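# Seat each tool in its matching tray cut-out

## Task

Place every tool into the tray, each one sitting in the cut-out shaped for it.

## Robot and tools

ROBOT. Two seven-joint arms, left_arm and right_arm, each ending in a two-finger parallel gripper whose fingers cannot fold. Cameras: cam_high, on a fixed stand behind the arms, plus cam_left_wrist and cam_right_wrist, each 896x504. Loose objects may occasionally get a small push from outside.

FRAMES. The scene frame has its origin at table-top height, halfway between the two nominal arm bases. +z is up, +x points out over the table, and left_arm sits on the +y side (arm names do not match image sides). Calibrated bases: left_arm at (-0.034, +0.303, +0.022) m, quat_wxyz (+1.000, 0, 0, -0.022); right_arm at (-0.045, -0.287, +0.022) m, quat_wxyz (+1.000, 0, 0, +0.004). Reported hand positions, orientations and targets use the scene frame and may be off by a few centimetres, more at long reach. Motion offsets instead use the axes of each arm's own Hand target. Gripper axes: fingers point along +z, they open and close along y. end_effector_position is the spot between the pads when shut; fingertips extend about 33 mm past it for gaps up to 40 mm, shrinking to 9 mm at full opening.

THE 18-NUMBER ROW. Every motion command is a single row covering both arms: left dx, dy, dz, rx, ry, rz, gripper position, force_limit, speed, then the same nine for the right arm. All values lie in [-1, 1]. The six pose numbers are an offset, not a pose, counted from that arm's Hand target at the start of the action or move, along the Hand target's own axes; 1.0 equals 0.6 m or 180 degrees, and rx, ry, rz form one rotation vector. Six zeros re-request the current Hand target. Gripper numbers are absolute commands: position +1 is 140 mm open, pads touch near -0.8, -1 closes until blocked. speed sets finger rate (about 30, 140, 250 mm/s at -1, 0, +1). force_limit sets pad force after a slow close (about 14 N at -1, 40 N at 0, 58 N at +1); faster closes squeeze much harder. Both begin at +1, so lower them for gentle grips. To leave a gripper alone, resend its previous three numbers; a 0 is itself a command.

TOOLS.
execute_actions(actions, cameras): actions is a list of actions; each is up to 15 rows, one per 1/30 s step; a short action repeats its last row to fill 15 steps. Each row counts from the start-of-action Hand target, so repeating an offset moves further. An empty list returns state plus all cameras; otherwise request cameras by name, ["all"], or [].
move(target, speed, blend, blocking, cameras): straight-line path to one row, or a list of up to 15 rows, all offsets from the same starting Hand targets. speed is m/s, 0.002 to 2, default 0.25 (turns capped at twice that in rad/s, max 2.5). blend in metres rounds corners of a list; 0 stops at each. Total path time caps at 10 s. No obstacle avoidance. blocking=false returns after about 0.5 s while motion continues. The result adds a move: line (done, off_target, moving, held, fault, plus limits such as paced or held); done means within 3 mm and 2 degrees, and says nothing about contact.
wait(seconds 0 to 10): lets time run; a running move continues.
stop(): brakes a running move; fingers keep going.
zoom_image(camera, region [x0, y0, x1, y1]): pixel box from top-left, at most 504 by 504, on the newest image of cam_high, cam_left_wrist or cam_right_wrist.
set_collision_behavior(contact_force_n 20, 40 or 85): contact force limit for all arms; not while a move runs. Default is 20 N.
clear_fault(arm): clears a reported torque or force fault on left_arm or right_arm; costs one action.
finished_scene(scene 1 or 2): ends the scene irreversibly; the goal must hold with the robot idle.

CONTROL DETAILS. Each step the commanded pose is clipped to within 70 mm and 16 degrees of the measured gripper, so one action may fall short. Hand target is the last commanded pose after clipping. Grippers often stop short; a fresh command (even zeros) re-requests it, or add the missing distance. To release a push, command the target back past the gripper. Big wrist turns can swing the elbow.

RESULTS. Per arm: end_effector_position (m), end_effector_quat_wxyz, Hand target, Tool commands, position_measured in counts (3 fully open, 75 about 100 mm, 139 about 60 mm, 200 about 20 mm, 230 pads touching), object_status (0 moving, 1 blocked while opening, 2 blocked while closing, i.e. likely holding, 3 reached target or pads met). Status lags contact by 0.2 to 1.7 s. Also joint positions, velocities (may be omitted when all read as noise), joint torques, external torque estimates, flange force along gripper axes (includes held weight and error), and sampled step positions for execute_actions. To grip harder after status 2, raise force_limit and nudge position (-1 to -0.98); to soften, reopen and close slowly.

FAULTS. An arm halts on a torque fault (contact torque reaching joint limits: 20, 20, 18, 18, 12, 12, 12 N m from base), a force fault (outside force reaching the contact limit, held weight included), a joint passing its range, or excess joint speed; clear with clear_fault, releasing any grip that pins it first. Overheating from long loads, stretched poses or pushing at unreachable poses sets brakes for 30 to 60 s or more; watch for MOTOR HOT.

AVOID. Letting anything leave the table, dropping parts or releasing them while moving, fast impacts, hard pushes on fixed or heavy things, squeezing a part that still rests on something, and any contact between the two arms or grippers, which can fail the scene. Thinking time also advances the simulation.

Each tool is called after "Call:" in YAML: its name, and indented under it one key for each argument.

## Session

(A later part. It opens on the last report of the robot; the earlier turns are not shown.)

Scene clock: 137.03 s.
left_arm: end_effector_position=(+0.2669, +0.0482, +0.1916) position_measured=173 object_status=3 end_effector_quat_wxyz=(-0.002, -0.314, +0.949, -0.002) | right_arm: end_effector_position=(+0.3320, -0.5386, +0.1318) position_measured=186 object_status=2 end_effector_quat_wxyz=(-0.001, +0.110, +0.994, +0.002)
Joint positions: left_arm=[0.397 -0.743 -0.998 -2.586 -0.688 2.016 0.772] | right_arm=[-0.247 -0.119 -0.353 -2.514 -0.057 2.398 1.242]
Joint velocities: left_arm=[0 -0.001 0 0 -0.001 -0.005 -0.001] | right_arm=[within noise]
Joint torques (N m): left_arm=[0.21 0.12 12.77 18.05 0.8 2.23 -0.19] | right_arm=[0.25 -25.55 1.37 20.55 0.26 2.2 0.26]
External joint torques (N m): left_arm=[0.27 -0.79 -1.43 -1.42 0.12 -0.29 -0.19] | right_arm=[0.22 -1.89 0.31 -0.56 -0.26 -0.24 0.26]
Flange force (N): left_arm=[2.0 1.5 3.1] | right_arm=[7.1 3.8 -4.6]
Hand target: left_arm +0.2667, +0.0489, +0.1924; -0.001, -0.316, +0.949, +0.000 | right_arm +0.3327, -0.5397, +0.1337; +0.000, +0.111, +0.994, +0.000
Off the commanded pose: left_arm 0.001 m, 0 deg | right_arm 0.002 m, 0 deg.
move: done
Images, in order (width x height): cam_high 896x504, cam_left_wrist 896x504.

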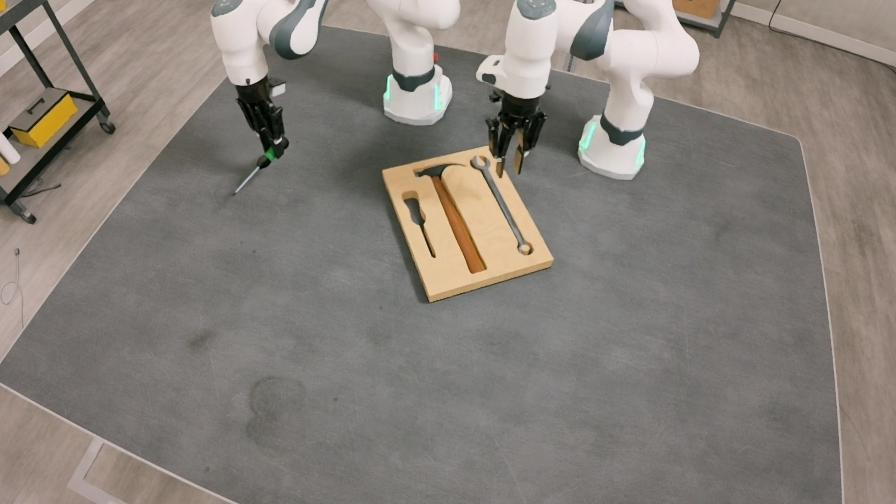

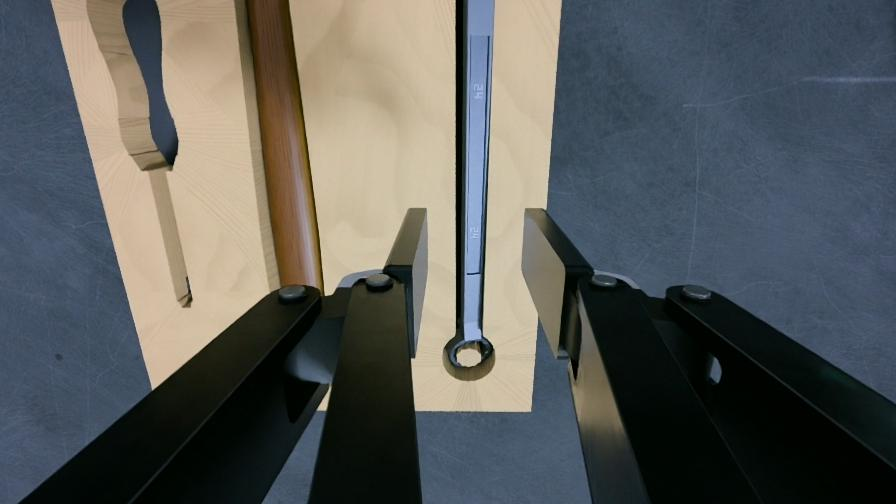

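Call:
move:
  target:
    - [-0.02,0.02,-0.1,0,0,0,-0.35,0,-1,0,0,-0.067,0,0,0,-1,0,-1]
    - [-0.528,0.335,-0.18,0,0,0,-0.35,0,-1,0.118,0.630,-0.067,0,0,-0.278,-1,0,-1]
  cameras: ["all"]
  speed: [0.3,0.3]
  blend: 0.03

Scene clock: 141.53 s.
left_arm: end_effector_position=(+0.3998, +0.3989, +0.3006) position_measured=173 object_status=3 end_effector_quat_wxyz=(+0.000, -0.320, +0.948, -0.001) | right_arm: end_effector_position=(+0.3457, -0.1570, +0.1731) position_measured=186 object_status=2 end_effector_quat_wxyz=(-0.002, -0.317, +0.948, -0.001)
Joint positions: left_arm=[0.682 -0.379 -0.372 -2.288 -0.146 1.929 1.262] | right_arm=[0.255 -0.315 0.06 -2.6 0.021 2.282 1.231]
Joint velocities: left_arm=[0.001 -0.001 0 -0.001 0 0 0.005] | right_arm=[within noise]
Joint torques (N m): left_arm=[-0.25 -16.09 3.18 23 1 2.45 0.19] | right_arm=[0.98 -19.92 -0.95 22.29 0.92 2.59 -0.1]
External joint torques (N m): left_arm=[-0.45 1.46 -0.79 -1.44 0.24 -0.02 0.19] | right_arm=[0.95 -0.81 -0.26 -0.13 0.33 0.16 -0.1]
Flange force (N): left_arm=[-0.7 -1.0 4.0] | right_arm=[2.8 1.6 -0.8]
Hand target: left_arm +0.4000, +0.3998, +0.2999; -0.001, -0.316, +0.949, +0.000 | right_arm +0.3474, -0.1555, +0.1740; +0.000, -0.319, +0.948, +0.000
Off the commanded pose: left_arm 0.001 m, 0 deg | right_arm 0.002 m, 0 deg.
move: done

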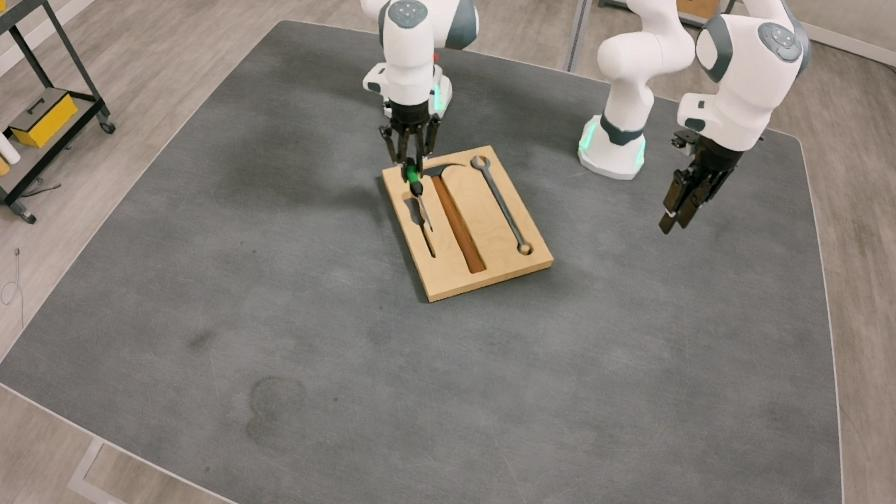

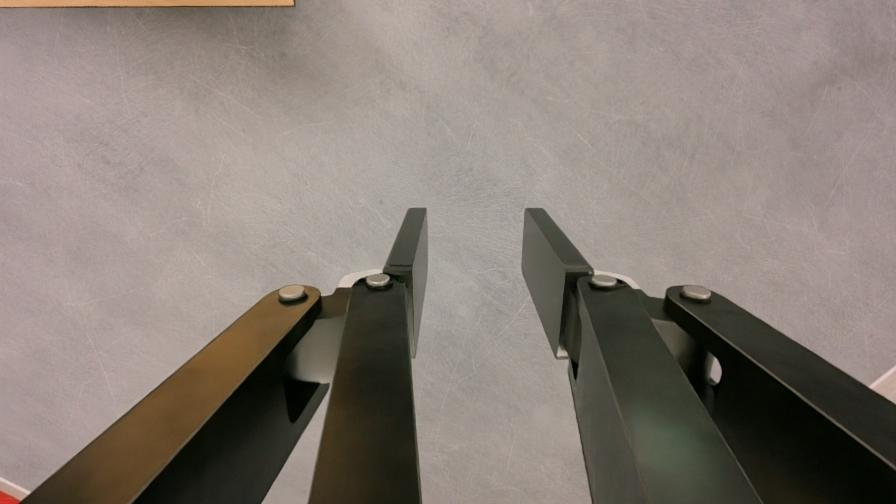

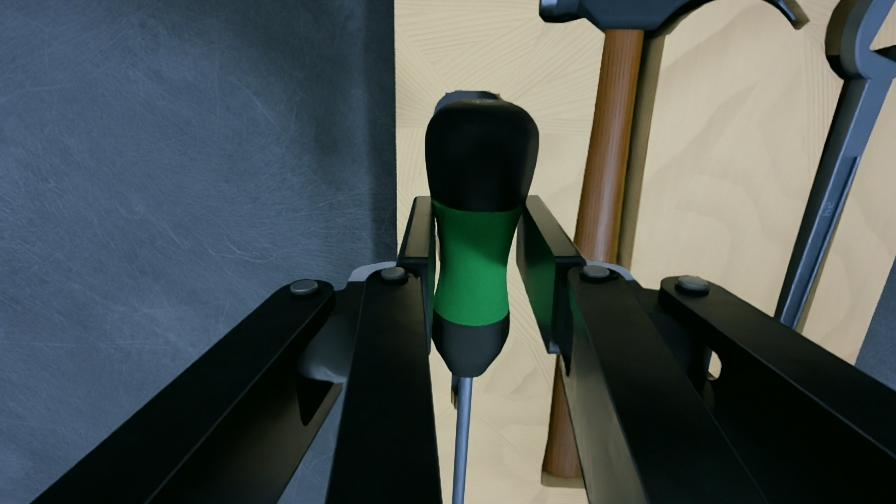

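Call:
move:
  target: [0,0,0,0,0,0,-0.35,0,-1,0.002,0.001,0.13,0,0,0,-1,0,-1]
  cameras: ["cam_right_wrist"]
  speed: 0.12

Call:
zoom_image:
  camera: "cam_right_wrist"
  region: [350, 60, 620, 504]

Scene clock: 144.00 s.
left_arm: end_effector_position=(+0.3998, +0.3989, +0.3006) position_measured=173 object_status=3 end_effector_quat_wxyz=(+0.000, -0.318, +0.948, -0.001) | right_arm: end_effector_position=(+0.3447, -0.1562, +0.0958) position_measured=186 object_status=2 end_effector_quat_wxyz=(-0.001, -0.318, +0.948, +0.001)
Joint positions: left_arm=[0.682 -0.379 -0.372 -2.288 -0.146 1.929 1.265] | right_arm=[0.255 -0.149 0.062 -2.674 0.02 2.523 1.231]
Joint velocities: left_arm=[within noise] | right_arm=[0 0 -0.001 0.002 0 0.005 0]
Joint torques (N m): left_arm=[0.35 -16.22 2.86 22.98 0.88 2.47 0.3] | right_arm=[0.41 -22.78 0.31 19.02 0.18 2.58 0.09]
External joint torques (N m): left_arm=[0.19 1.3 -1.07 -1.48 0.13 0 0.3] | right_arm=[0.23 -0.63 0.49 -0.58 -0.26 0.15 0.09]
Flange force (N): left_arm=[-0.5 -0.6 4.1] | right_arm=[3.0 2.1 -0.7]
Hand target: left_arm +0.4000, +0.3998, +0.2999; -0.001, -0.316, +0.949, +0.000 | right_arm +0.3461, -0.1557, +0.0960; +0.000, -0.319, +0.948, +0.000
Off the commanded pose: left_arm 0.001 m, 0 deg | right_arm 0.002 m, 0 deg.
move: done
Images, in order (width x height): cam_right_wrist 896x504.

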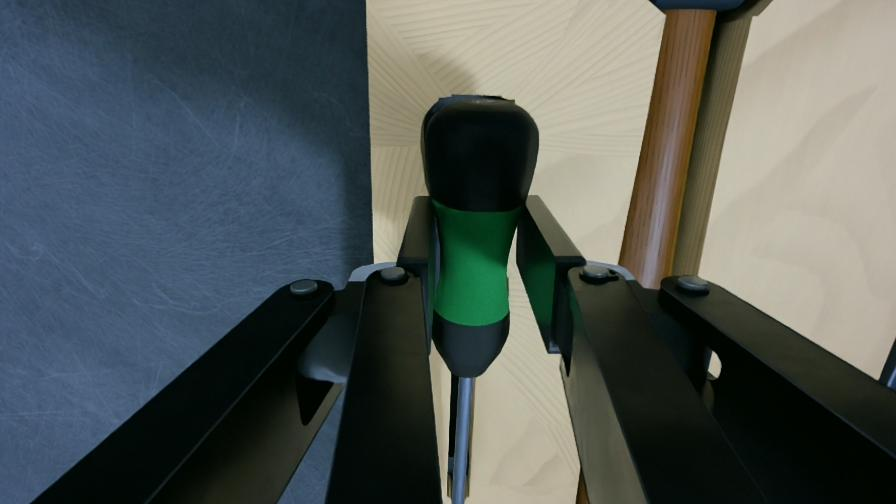

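Scaled by 1.135 from the camera's 896x504 image, which has a finer 1280x720 frame.

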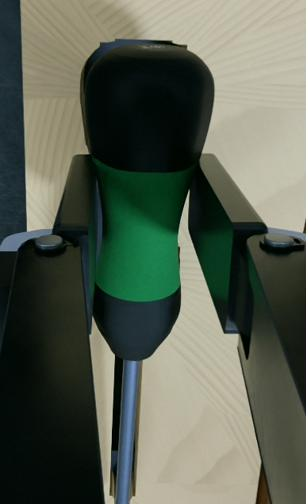

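Call:
move:
  target: [0,0,0,0,0,0,-0.35,0,-1,-0.003,-0.001,0.02,0,0,0,-1,0,-1]
  cameras: ["cam_right_wrist"]
  speed: 0.05

Call:
zoom_image:
  camera: "cam_right_wrist"
  region: [350, 60, 620, 504]

Scene clock: 145.50 s.
left_arm: end_effector_position=(+0.3998, +0.3989, +0.3006) position_measured=173 object_status=3 end_effector_quat_wxyz=(+0.000, -0.318, +0.948, -0.001) | right_arm: end_effector_position=(+0.3466, -0.1554, +0.0839) position_measured=186 object_status=2 end_effector_quat_wxyz=(-0.001, -0.319, +0.948, +0.001)
Joint positions: left_arm=[0.682 -0.379 -0.372 -2.288 -0.146 1.929 1.265] | right_arm=[0.255 -0.113 0.062 -2.674 0.017 2.56 1.231]
Joint velocities: left_arm=[within noise] | right_arm=[0.001 0 0 0 -0.001 0.003 0.001]
Joint torques (N m): left_arm=[0.36 -16.14 2.83 22.93 0.88 2.44 0.31] | right_arm=[0.45 -23.55 0.29 18.47 0.16 2.61 0.18]
External joint torques (N m): left_arm=[0.23 1.34 -1.06 -1.49 0.13 -0.02 0.31] | right_arm=[0.4 -0.61 0.51 -0.69 -0.27 0.16 0.18]
Flange force (N): left_arm=[-0.7 -0.6 4.1] | right_arm=[3.1 2.6 -0.7]
Hand target: left_arm +0.4000, +0.3998, +0.2999; -0.001, -0.316, +0.949, +0.000 | right_arm +0.3479, -0.1551, +0.0840; +0.000, -0.319, +0.948, +0.000
Off the commanded pose: left_arm 0.001 m, 0 deg | right_arm 0.001 m, 0 deg.
move: done
Images, in order (width x height): cam_right_wrist 896x504.

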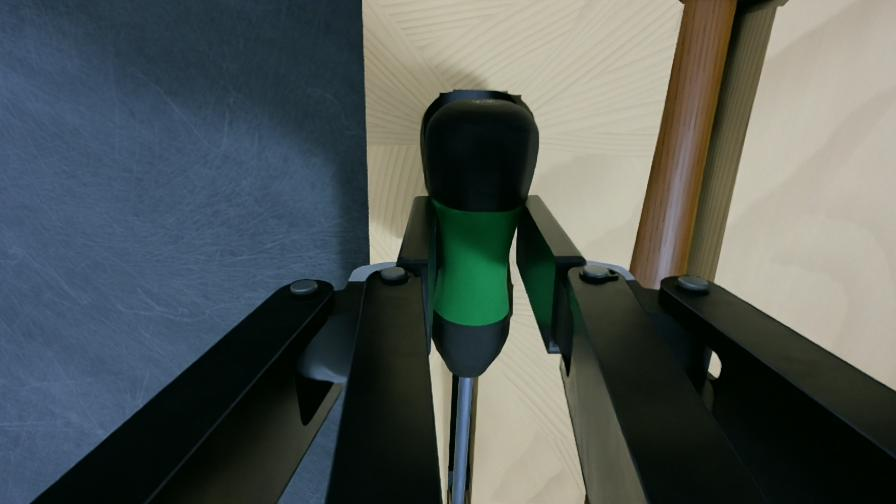

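Scaled by 1.135 from the camera's 896x504 image, which has a finer 1280x720 frame.

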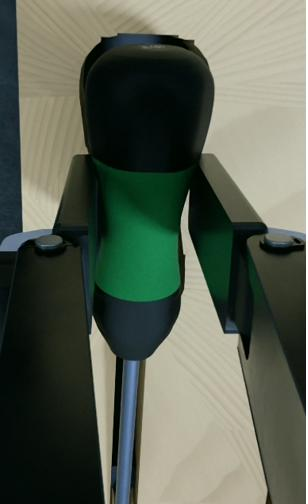

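Call:
move:
  target: [0,0,0,0,0,0,-0.35,0,-1,0.001,-0.001,0.016,0,0,0,-1,0,-1]
  cameras: ["cam_right_wrist"]
  speed: 0.05

Call:
zoom_image:
  camera: "cam_right_wrist"
  region: [350, 60, 620, 504]

Scene clock: 146.83 s.
left_arm: end_effector_position=(+0.3998, +0.3989, +0.3006) position_measured=173 object_status=3 end_effector_quat_wxyz=(+0.000, -0.318, +0.948, -0.001) | right_arm: end_effector_position=(+0.3471, -0.1552, +0.0748) position_measured=186 object_status=2 end_effector_quat_wxyz=(+0.000, -0.320, +0.947, +0.001)
Joint positions: left_arm=[0.682 -0.379 -0.372 -2.288 -0.146 1.929 1.265] | right_arm=[0.255 -0.087 0.062 -2.678 0.014 2.59 1.231]
Joint velocities: left_arm=[within noise] | right_arm=[0 0.001 0 0.001 0.001 0.005 0]
Joint torques (N m): left_arm=[0.37 -16.15 2.82 22.91 0.87 2.46 0.32] | right_arm=[0.13 -24.01 0.02 17.87 0.15 2.71 0.17]
External joint torques (N m): left_arm=[0.31 1.37 -0.99 -1.55 0.12 -0.01 0.32] | right_arm=[0.07 -0.63 0.17 -0.81 -0.26 0.26 0.17]
Flange force (N): left_arm=[-0.7 -0.4 4.2] | right_arm=[3.8 2.0 -0.5]
Hand target: left_arm +0.4000, +0.3998, +0.2999; -0.001, -0.316, +0.949, +0.000 | right_arm +0.3478, -0.1559, +0.0744; +0.000, -0.319, +0.948, +0.000
Off the commanded pose: left_arm 0.001 m, 0 deg | right_arm 0.001 m, 0 deg.
move: done
Images, in order (width x height): cam_right_wrist 896x504.

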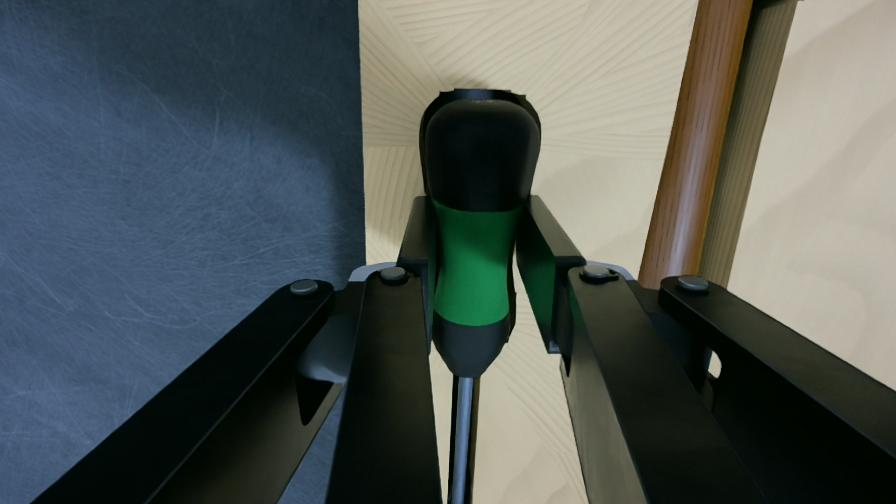

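Scaled by 1.135 from the camera's 896x504 image, which has a finer 1280x720 frame.

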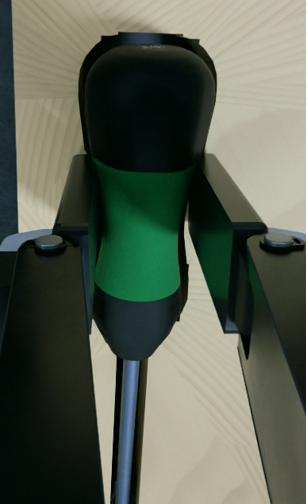

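Centred. Release and lift.

Call:
move:
  target:
    - [0,0,0,0,0,0,-0.35,0,-1,0,0,0,0,0,0,-0.2,0,-1]
    - [0,0,0,0,0,0,-0.35,0,-1,0,0,-0.25,0,0,0,-0.2,0,-1]
    - [0,0,0,0,0,0,-0.35,0,-1,0,-0.45,-0.3,0,0,0,-0.2,0,-1]
  cameras: ["all"]
  speed: [0.1,0.12,0.3]

Call:
zoom_image:
  camera: "cam_high"
  region: [370, 120, 570, 310]

Scene clock: 152.47 s.
left_arm: end_effector_position=(+0.3998, +0.3989, +0.3006) position_measured=173 object_status=3 end_effector_quat_wxyz=(+0.000, -0.318, +0.948, -0.001) | right_arm: end_effector_position=(+0.5112, -0.3705, +0.2547) position_measured=154 object_status=3 end_effector_quat_wxyz=(+0.001, -0.317, +0.948, -0.002)
Joint positions: left_arm=[0.682 -0.379 -0.372 -2.288 -0.146 1.929 1.265] | right_arm=[0.093 0.034 -0.251 -1.996 0.007 2.031 0.771]
Joint velocities: left_arm=[within noise] | right_arm=[0 0 0 0 -0.001 -0.001 -0.006]
Joint torques (N m): left_arm=[0.39 -16.21 2.92 22.97 0.86 2.46 0.32] | right_arm=[0.01 -32.9 -0.12 23.64 1.07 2.14 -0.08]
External joint torques (N m): left_arm=[0.26 1.32 -0.97 -1.5 0.12 -0.01 0.32] | right_arm=[-0.17 -0.42 -0.06 -0.67 0.39 -0.36 -0.08]
Flange force (N): left_arm=[-0.6 -0.4 4.1] | right_arm=[2.4 2.0 0.0]
Hand target: left_arm +0.4000, +0.3998, +0.2999; -0.001, -0.316, +0.949, +0.000 | right_arm +0.5111, -0.3709, +0.2545; +0.000, -0.319, +0.948, +0.000
Off the commanded pose: left_arm 0.001 m, 0 deg | right_arm 0.000 m, 0 deg.
move: done

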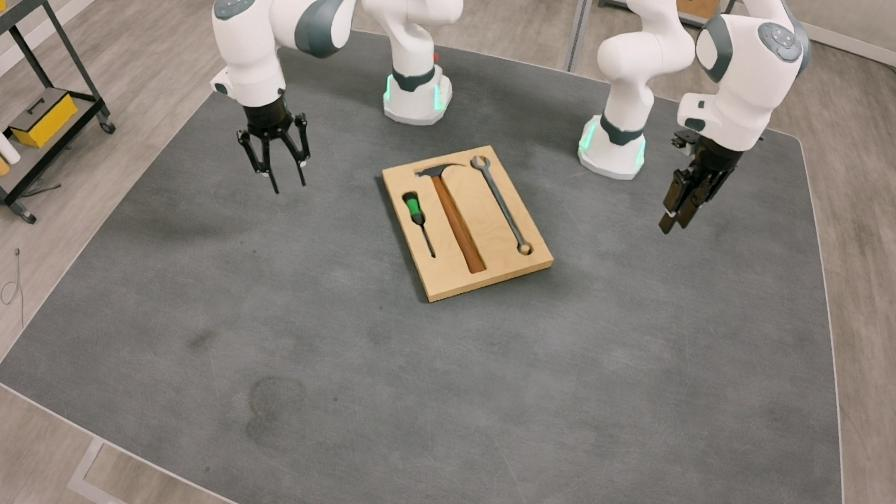

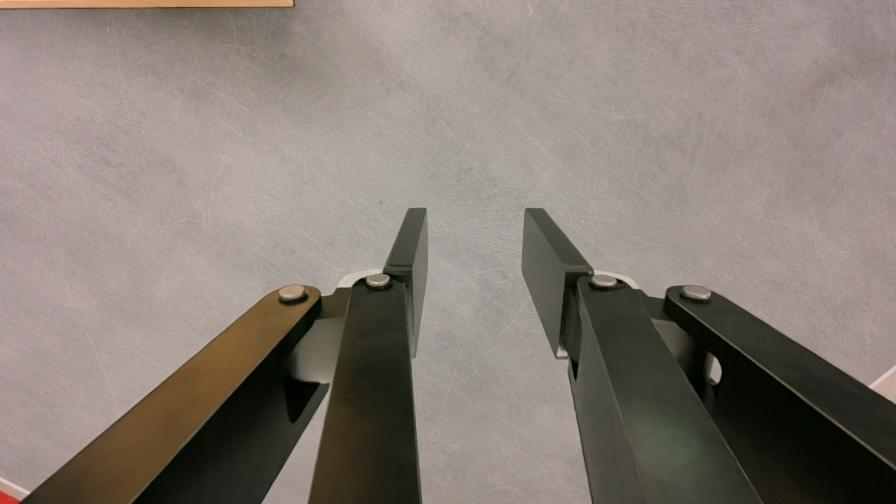

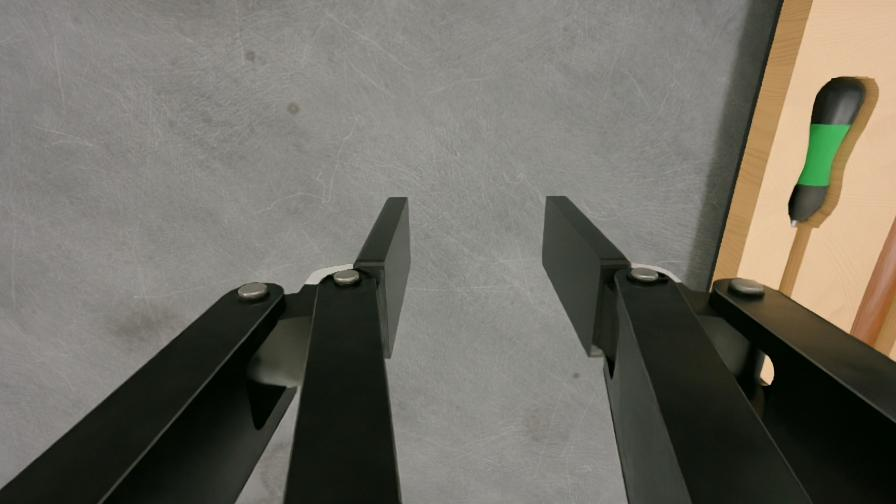

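Scaled by 2.520 from the camera's 896x504 image, which has a finer 1280x720 frame.

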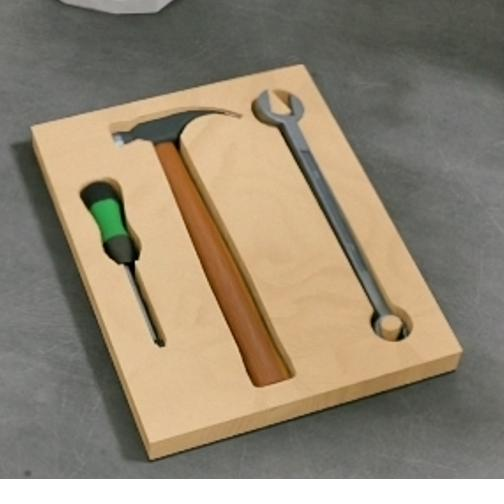

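Call:
zoom_image:
  camera: "cam_high"
  region: [460, 140, 520, 200]

Scaled by 8.400 from the camera's 896x504 image, which has a finer 1280x720 frame.

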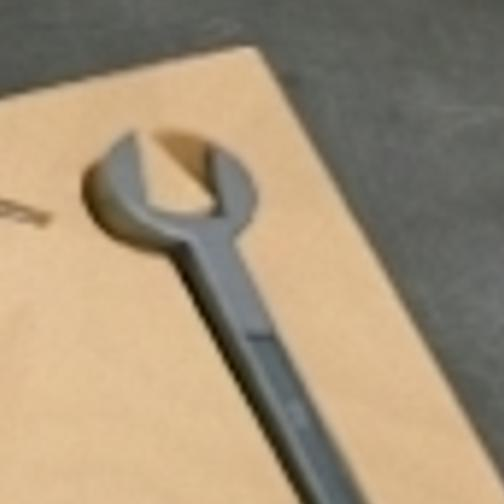

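Call:
move:
  target: [0,0,0,0,0,0,-0.35,0,-1,0.01,0.804,0.0,0,0,0,-0.8,0,0]
  cameras: ["cam_right_wrist"]
  speed: 0.35

Call:
zoom_image:
  camera: "cam_right_wrist"
  region: [350, 0, 650, 250]

Scene clock: 156.57 s.
left_arm: end_effector_position=(+0.3998, +0.3989, +0.3006) position_measured=173 object_status=3 end_effector_quat_wxyz=(+0.000, -0.318, +0.948, -0.001) | right_arm: end_effector_position=(+0.2145, +0.0086, +0.2530) position_measured=229 object_status=3 end_effector_quat_wxyz=(+0.000, -0.324, +0.946, -0.001)
Joint positions: left_arm=[0.682 -0.379 -0.372 -2.288 -0.146 1.929 1.265] | right_arm=[0.33 -0.542 0.467 -2.521 0.257 2.013 1.544]
Joint velocities: left_arm=[within noise] | right_arm=[0 0.001 0.001 -0.001 0 -0.001 0.007]
Joint torques (N m): left_arm=[0.35 -16.24 2.85 22.97 0.87 2.44 0.29] | right_arm=[-0.26 -12.29 -6.16 23.1 1.11 2.09 0.27]
External joint torques (N m): left_arm=[0.28 1.19 -0.95 -1.39 0.13 -0.01 0.29] | right_arm=[-0.36 -1.68 0.26 -0.54 0.38 -0.34 0.27]
Flange force (N): left_arm=[-0.5 -0.4 3.8] | right_arm=[7.2 0.2 -1.2]
Hand target: left_arm +0.4000, +0.3998, +0.2999; -0.001, -0.316, +0.949, +0.000 | right_arm +0.2143, +0.0095, +0.2544; +0.000, -0.319, +0.948, +0.000
Off the commanded pose: left_arm 0.001 m, 0 deg | right_arm 0.002 m, 1 deg.
move: done
Images, in order (width x height): cam_right_wrist 896x504.

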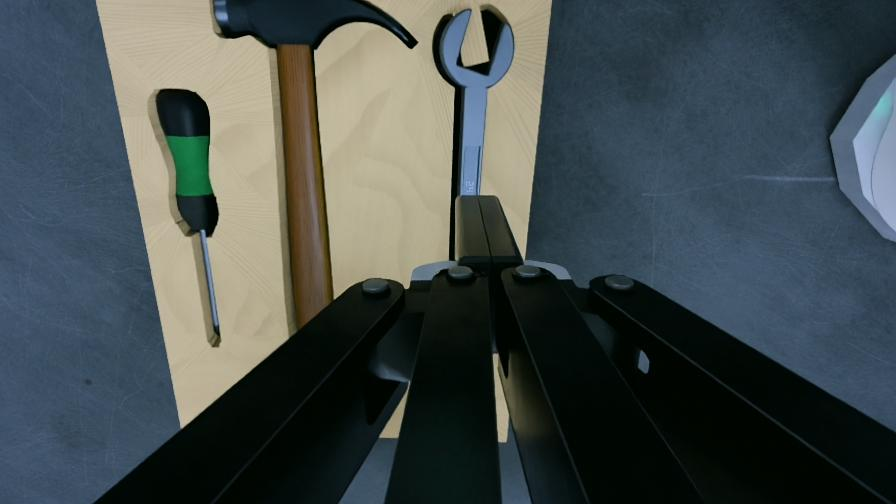

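Scaled by 1.680 from the camera's 896x504 image, which has a finer 1280x720 frame.

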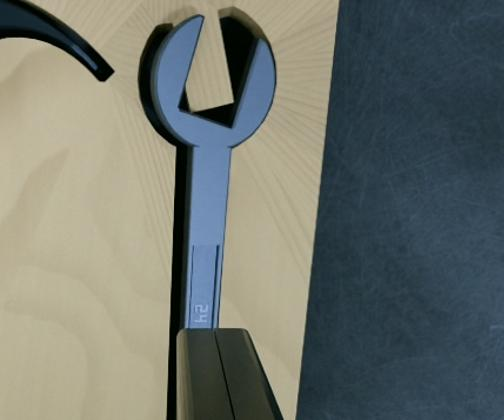

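Call:
move:
  target:
    - [0,0,0,0,0,0,-0.35,0,-1,0.108,0.09,0.1,0,0,0,-0.8,0,0]
    - [0,0,0,0,0,0,-0.35,0,-1,0.108,0.09,0.26,0,0,0,-0.8,0,0]
  cameras: ["cam_right_wrist","cam_high"]
  speed: 0.15

Call:
zoom_image:
  camera: "cam_high"
  region: [440, 100, 560, 220]

Scene clock: 160.73 s.
left_arm: end_effector_position=(+0.3998, +0.3989, +0.3006) position_measured=173 object_status=3 end_effector_quat_wxyz=(+0.000, -0.318, +0.948, -0.001) | right_arm: end_effector_position=(+0.1296, +0.0118, +0.0980) position_measured=229 object_status=3 end_effector_quat_wxyz=(+0.000, -0.323, +0.946, -0.002)
Joint positions: left_arm=[0.682 -0.379 -0.372 -2.288 -0.146 1.929 1.265] | right_arm=[0.401 -0.446 0.725 -2.854 0.464 2.454 1.625]
Joint velocities: left_arm=[within noise] | right_arm=[-0.001 0.001 -0.001 -0.001 -0.001 0.005 -0.001]
Joint torques (N m): left_arm=[0.33 -16.17 2.83 22.98 0.86 2.46 0.31] | right_arm=[-0.26 -8.79 -5.77 18.52 0.67 2.48 0.27]
External joint torques (N m): left_arm=[0.26 1.4 -1 -1.54 0.12 -0.02 0.31] | right_arm=[-0.31 -0.39 0.36 -0.62 0.15 0.06 0.27]
Flange force (N): left_arm=[-0.7 -0.5 4.2] | right_arm=[1.9 0.2 0.3]
Hand target: left_arm +0.4000, +0.3998, +0.2999; -0.001, -0.316, +0.949, +0.000 | right_arm +0.1302, +0.0133, +0.0983; +0.000, -0.319, +0.948, +0.000
Off the commanded pose: left_arm 0.001 m, 0 deg | right_arm 0.002 m, 1 deg.
move: done
Images, in order (width x height): cam_high 896x504, cam_right_wrist 896x504.

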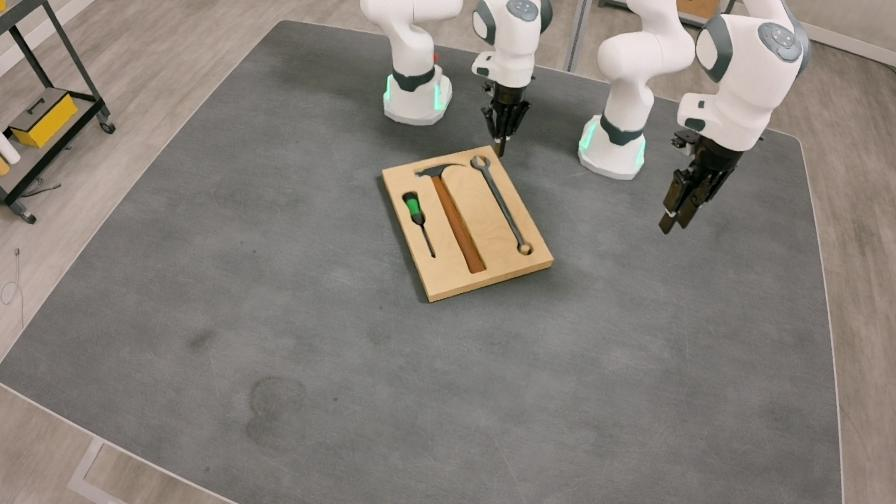

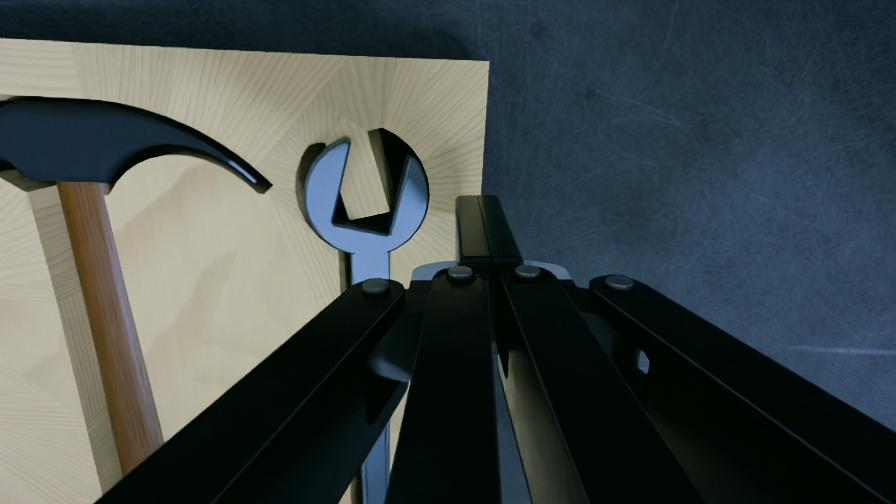

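Scaled by 4.200 from the camera's 896x504 image, which has a finer 1280x720 frame.

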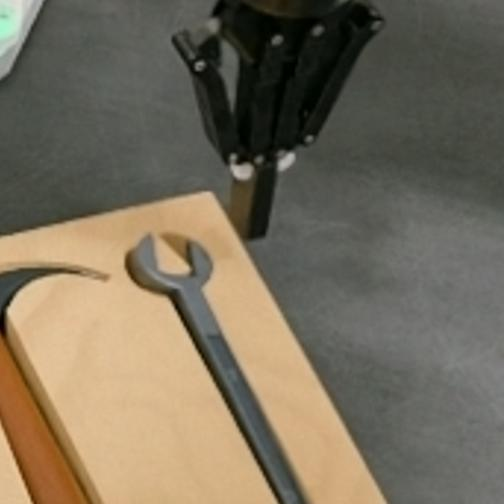

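Call:
move:
  target:
    - [0,0,0,0,0,0,-0.35,0,-1,0,0,0.034,0,0,0,-0.8,0,0]
    - [0,0,0,0,0,0,-0.35,0,-1,0,-0.022,0.034,0,0,0,-0.8,0,0]
  cameras: ["cam_right_wrist"]
  speed: [0.06,0.03]

Scene clock: 163.57 s.
left_arm: end_effector_position=(+0.3998, +0.3989, +0.3006) position_measured=173 object_status=3 end_effector_quat_wxyz=(+0.000, -0.318, +0.948, -0.001) | right_arm: end_effector_position=(+0.1370, +0.0033, +0.0775) position_measured=229 object_status=3 end_effector_quat_wxyz=(-0.001, -0.315, +0.949, +0.001)
Joint positions: left_arm=[0.682 -0.379 -0.372 -2.288 -0.146 1.929 1.265] | right_arm=[0.365 -0.38 0.739 -2.879 0.462 2.54 1.615]
Joint velocities: left_arm=[within noise] | right_arm=[0 0.001 0 0 -0.002 -0.001 -0.007]
Joint torques (N m): left_arm=[0.37 -16.22 2.84 23 0.85 2.47 0.32] | right_arm=[0.35 -10.88 -5.66 16.91 0.21 2.49 -0.1]
External joint torques (N m): left_arm=[0.35 1.25 -0.92 -1.4 0.11 0.02 0.32] | right_arm=[0.29 -1.45 -0.43 -1.32 -0.25 0.06 -0.1]
Flange force (N): left_arm=[-0.7 -0.3 3.9] | right_arm=[8.8 -3.6 -5.6]
Hand target: left_arm +0.4000, +0.3998, +0.2999; -0.001, -0.316, +0.949, +0.000 | right_arm +0.1382, +0.0028, +0.0779; +0.000, -0.319, +0.948, +0.000
Off the commanded pose: left_arm 0.001 m, 0 deg | right_arm 0.001 m, 1 deg.
move: done
Images, in order (width x height): cam_right_wrist 896x504.

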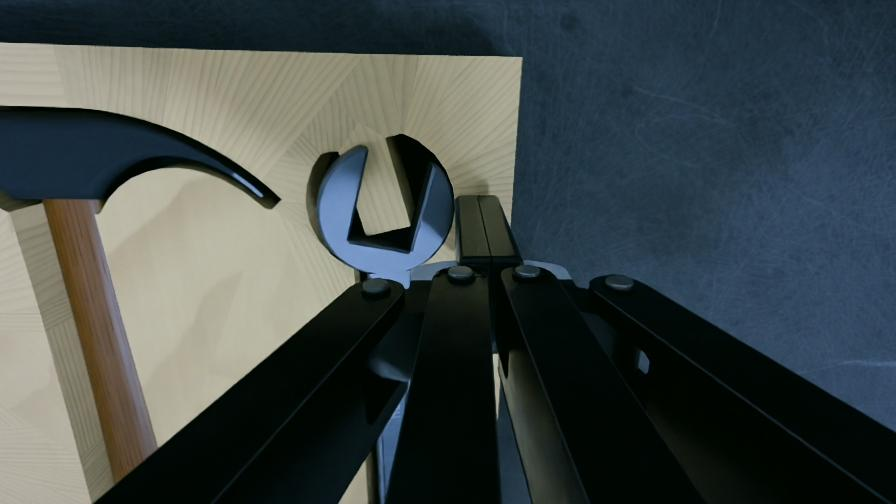

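Call:
move:
  target: [0,0,0,0,0,0,-0.35,0,-1,0,-0.009,0,0,0,0,-0.8,0,0]
  cameras: ["cam_right_wrist"]
  speed: 0.02

Call:
zoom_image:
  camera: "cam_right_wrist"
  region: [260, 80, 560, 300]

Scene clock: 164.73 s.
left_arm: end_effector_position=(+0.3998, +0.3989, +0.3006) position_measured=173 object_status=3 end_effector_quat_wxyz=(+0.000, -0.318, +0.948, -0.001) | right_arm: end_effector_position=(+0.1400, -0.0009, +0.0775) position_measured=229 object_status=3 end_effector_quat_wxyz=(-0.001, -0.315, +0.949, +0.001)
Joint positions: left_arm=[0.682 -0.379 -0.372 -2.288 -0.146 1.929 1.265] | right_arm=[0.365 -0.383 0.725 -2.885 0.46 2.54 1.602]
Joint velocities: left_arm=[within noise] | right_arm=[-0.001 -0.001 -0.002 0 -0.001 0.001 -0.007]
Joint torques (N m): left_arm=[0.37 -16.18 2.82 23.02 0.88 2.47 0.31] | right_arm=[0.36 -11 -5.67 16.96 0.22 2.48 -0.06]
External joint torques (N m): left_arm=[0.34 1.34 -0.96 -1.41 0.14 0.02 0.31] | right_arm=[0.24 -1.51 -0.56 -1.34 -0.23 0.05 -0.06]
Flange force (N): left_arm=[-1.0 -0.5 4.0] | right_arm=[9.0 -3.7 -6.0]
Hand target: left_arm +0.4000, +0.3998, +0.2999; -0.001, -0.316, +0.949, +0.000 | right_arm +0.1415, -0.0015, +0.0779; +0.000, -0.319, +0.948, +0.000
Off the commanded pose: left_arm 0.001 m, 0 deg | right_arm 0.002 m, 1 deg.
move: done
Images, in order (width x height): cam_right_wrist 896x504.

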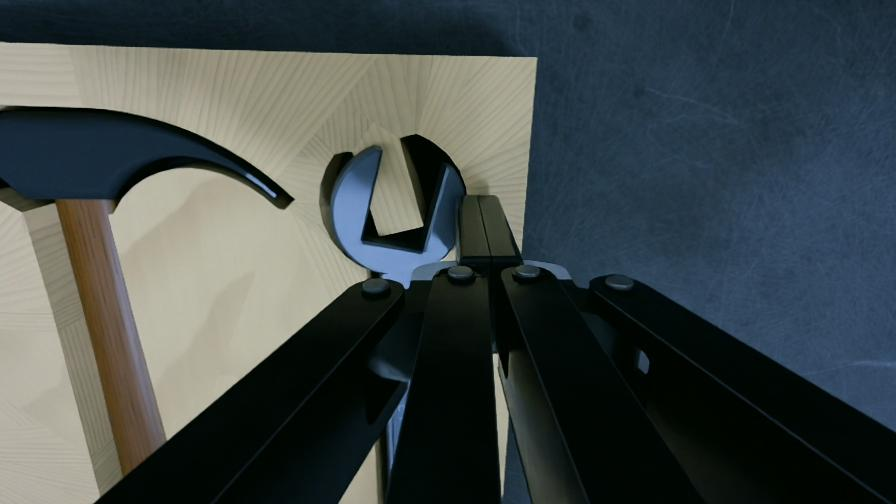

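Scaled by 1.680 from the camera's 896x504 image, which has a finer 1280x720 frame.

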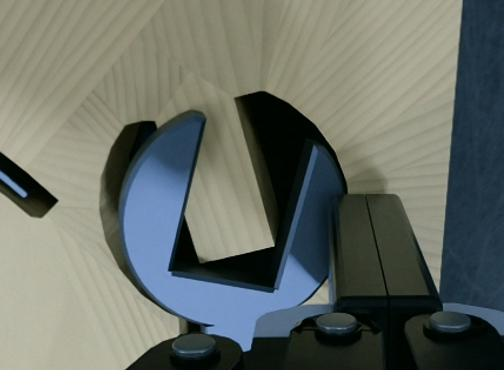

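Call:
move:
  target:
    - [0,0,0,0,0,0,-0.35,0,-1,0,0.01,-0.03,0,0,0,-0.8,0,0]
    - [0,0,0,0,0,0,-0.35,0,-1,-0.033,-0.053,-0.03,0,0,0,-0.8,0,0]
    - [0,0,0,0,0,0,-0.35,0,-1,-0.033,-0.053,0.009,0,0,0,-0.8,0,0]
  cameras: ["cam_right_wrist","cam_high"]
  speed: [0.1,0.1,0.03]

Call:
zoom_image:
  camera: "cam_high"
  region: [440, 100, 560, 220]

Scene clock: 170.70 s.
left_arm: end_effector_position=(+0.3998, +0.3989, +0.3006) position_measured=173 object_status=3 end_effector_quat_wxyz=(+0.000, -0.318, +0.948, -0.001) | right_arm: end_effector_position=(+0.1761, -0.0112, +0.0797) position_measured=229 object_status=3 end_effector_quat_wxyz=(+0.001, -0.321, +0.947, +0.002)
Joint positions: left_arm=[0.682 -0.379 -0.372 -2.288 -0.146 1.929 1.265] | right_arm=[0.298 -0.335 0.668 -2.855 0.382 2.557 1.541]
Joint torques (N m): left_arm=[0.43 -16.18 2.92 22.95 0.86 2.46 0.28] | right_arm=[0 -11.82 -4.54 17.11 0.39 2.53 0.04]
External joint torques (N m): left_arm=[0.3 1.28 -0.95 -1.46 0.12 0 0.28] | right_arm=[-0.05 -0.42 -0.12 -1.46 -0.05 0.07 0.04]
External joint torques when the fault began: right_arm=[-3.06 7.51 0.77 -7.25 -0.53 1.25 0.19]
Flange force (N): left_arm=[-0.6 -0.4 4.0] | right_arm=[5.2 -1.5 -0.5]
Flange force when the fault began (N): right_arm=[-15.7 -3.1 42.4]
Hand target: left_arm +0.4000, +0.3998, +0.2999; -0.001, -0.316, +0.949, +0.000 | right_arm +0.1761, -0.0112, +0.0797; +0.001, -0.321, +0.947, +0.002 (not the last commanded pose)
Tool commands: left_gripper/position=-0.35 left_gripper/force_limit=+0.0 left_gripper/speed=-1.0 right_gripper/position=-0.796078 right_gripper/force_limit=+0.003922 right_gripper/speed=+0.003922
Off the commanded pose: left_arm 0.001 m, 0 deg | right_arm 0.008 m, 0 deg.
FORCE FAULT: contact force on the right arm reached its limit, and that arm stopped. The contact can be on any part of that arm, not only on its tool. That arm's remaining commands of this call were not run. That arm is still stopped at the end of this call. While its stop runs, that arm takes no new command, but execute_actions still moves its gripper.
CLEAR FAULT: the right arm stays stopped (Reflex) until you call clear_fault(arm="right_arm").
move: fault (right_arm)
Images, in order (width x height): cam_high 896x504, cam_right_wrist 896x504.

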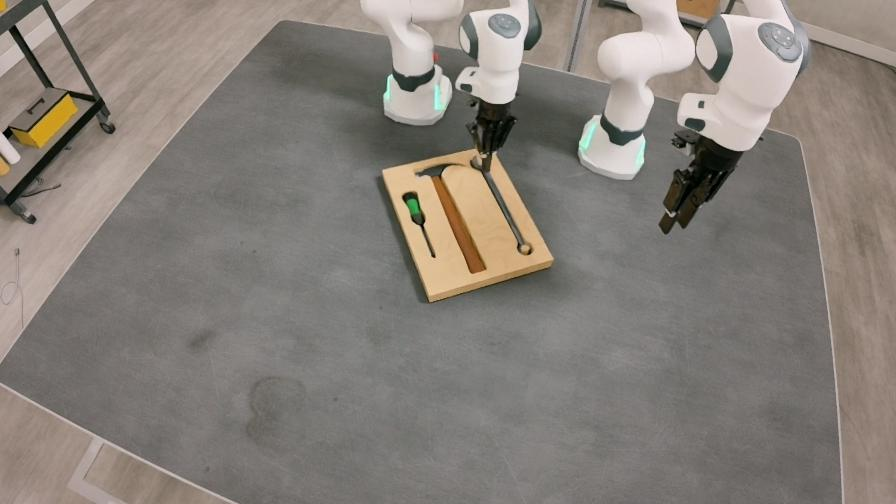

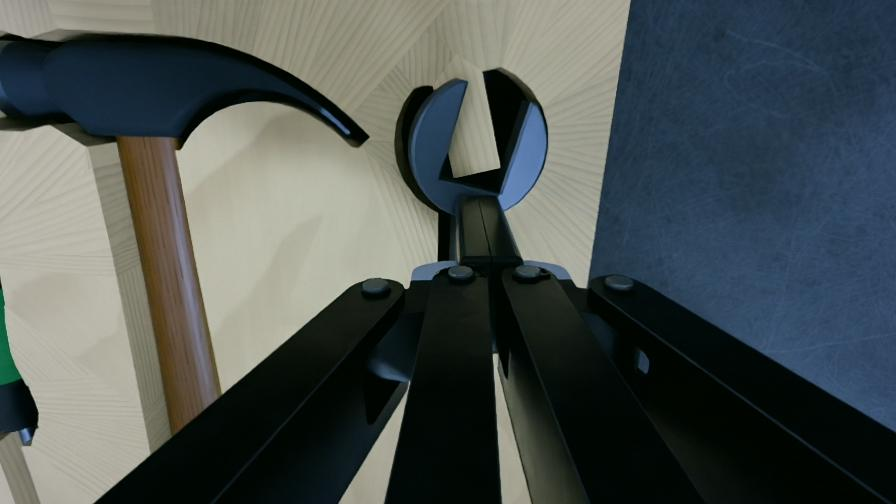

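Scaled by 4.200 from the camera's 896x504 image, which has a finer 1280x720 frame.

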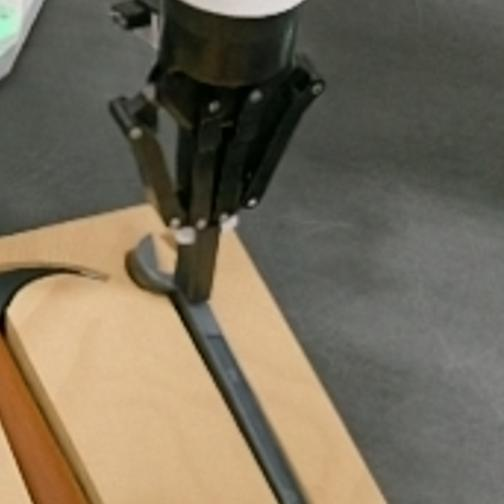

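Call:
clear_fault:
  arm: "right_arm"

Call:
move:
  target:
    - [0,0,0,0,0,0,-0.35,0,-1,0,0,-0.04,0,0,0,-0.8,0,0]
    - [0,0,0,0,0,0,-0.35,0,-1,0.037,0.069,-0.04,0,0,0,-0.8,0,0]
    - [0,0,0,0,0,0,-0.35,0,-1,0.037,0.069,0.005,0,0,0,-0.8,0,0]
    - [0,0,0,0,0,0,-0.35,0,-1,0.037,0.041,0.005,0,0,0,-0.8,0,0]
  cameras: ["cam_right_wrist"]
  speed: [0.1,0.1,0.04,0.03]

Call:
zoom_image:
  camera: "cam_right_wrist"
  region: [260, 80, 560, 300]

Scene clock: 172.67 s.
left_arm: end_effector_position=(+0.3998, +0.3989, +0.3006) position_measured=173 object_status=3 end_effector_quat_wxyz=(+0.000, -0.318, +0.948, -0.001) | right_arm: end_effector_position=(+0.1761, -0.0112, +0.0797) position_measured=229 object_status=3 end_effector_quat_wxyz=(+0.001, -0.321, +0.947, +0.002)
Joint positions: left_arm=[0.682 -0.379 -0.372 -2.288 -0.146 1.929 1.265] | right_arm=[0.298 -0.335 0.668 -2.855 0.382 2.557 1.541]
Joint torques (N m): left_arm=[0.4 -16.2 2.84 22.95 0.86 2.46 0.25] | right_arm=[-0.08 -11.78 -4.56 17.1 0.39 2.54 0.07]
External joint torques (N m): left_arm=[0.3 1.16 -0.99 -1.37 0.12 0.01 0.25] | right_arm=[-0.14 -0.44 -0.16 -1.4 -0.05 0.09 0.07]
Flange force (N): left_arm=[-0.5 -0.5 3.8] | right_arm=[4.8 -1.5 -0.4]
Hand target: left_arm +0.4000, +0.3998, +0.2999; -0.001, -0.316, +0.949, +0.000 | right_arm +0.1761, -0.0112, +0.0797; +0.001, -0.321, +0.947, +0.002 (not the last commanded pose)
Tool commands: left_gripper/position=-0.35 left_gripper/force_limit=+0.0 left_gripper/speed=-1.0 right_gripper/position=-0.796078 right_gripper/force_limit=+0.003922 right_gripper/speed=+0.003922
Off the commanded pose: left_arm 0.001 m, 0 deg | right_arm 0.008 m, 0 deg.
FORCE FAULT, CONTINUED: the right arm's stop, for the force fault that an earlier result reported, is over. The call counts as one of the actions that you can send in this scene. That arm's target is now where it stood when the stop ended, not its last command. That arm accepts commands again.
CLEAR FAULT: your call cleared the right arm's force fault. If the contact force or a joint's load stays at its limit, that arm stops again.

Scene clock: 177.00 s.
left_arm: end_effector_position=(+0.3998, +0.3989, +0.3006) position_measured=173 object_status=3 end_effector_quat_wxyz=(+0.000, -0.318, +0.948, -0.001) | right_arm: end_effector_position=(+0.1424, -0.0048, +0.0763) position_measured=229 object_status=3 end_effector_quat_wxyz=(-0.001, -0.316, +0.949, +0.002)
Joint positions: left_arm=[0.682 -0.379 -0.372 -2.288 -0.146 1.929 1.265] | right_arm=[0.372 -0.382 0.705 -2.894 0.457 2.549 1.588]
Joint velocities: left_arm=[within noise] | right_arm=[0.001 0 0 -0.001 -0.001 0 -0.005]
Joint torques (N m): left_arm=[0.34 -16.2 2.87 22.94 0.87 2.47 0.31] | right_arm=[0.4 -11.13 -5.48 16.9 0.18 2.5 -0.04]
External joint torques (N m): left_arm=[0.18 1.34 -1.05 -1.52 0.12 0 0.31] | right_arm=[0.35 -1.59 -0.5 -1.2 -0.27 0.09 -0.04]
Flange force (N): left_arm=[-0.5 -0.5 4.2] | right_arm=[9.1 -3.3 -6.3]
Hand target: left_arm +0.4000, +0.3998, +0.2999; -0.001, -0.316, +0.949, +0.000 | right_arm +0.1436, -0.0052, +0.0767; +0.001, -0.321, +0.947, +0.002
Off the commanded pose: left_arm 0.001 m, 0 deg | right_arm 0.001 m, 1 deg.
move: done
Images, in order (width x height): cam_right_wrist 896x504.

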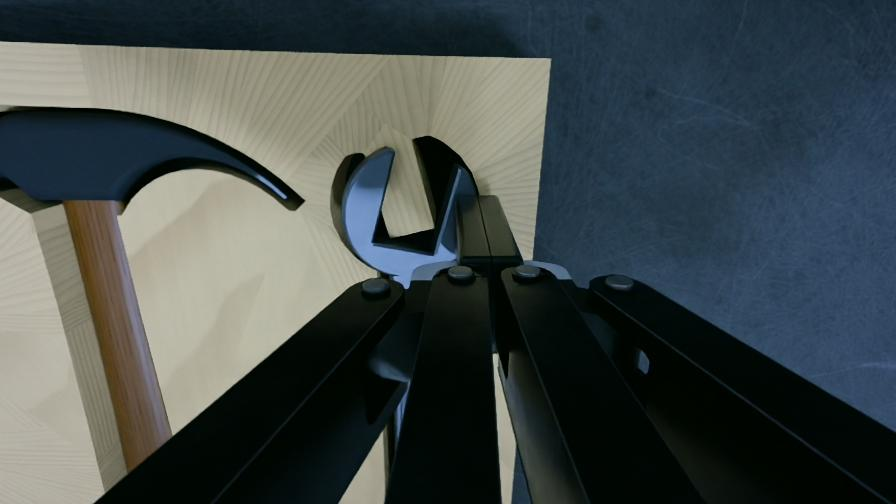

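Scaled by 1.680 from the camera's 896x504 image, which has a finer 1280x720 frame.

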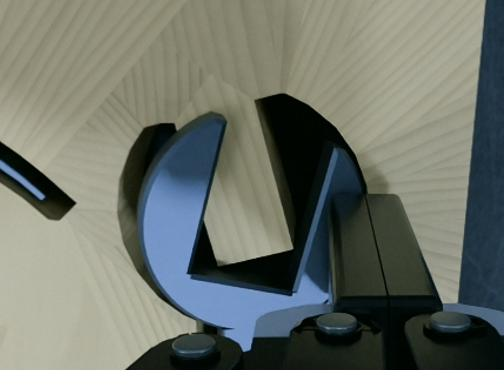

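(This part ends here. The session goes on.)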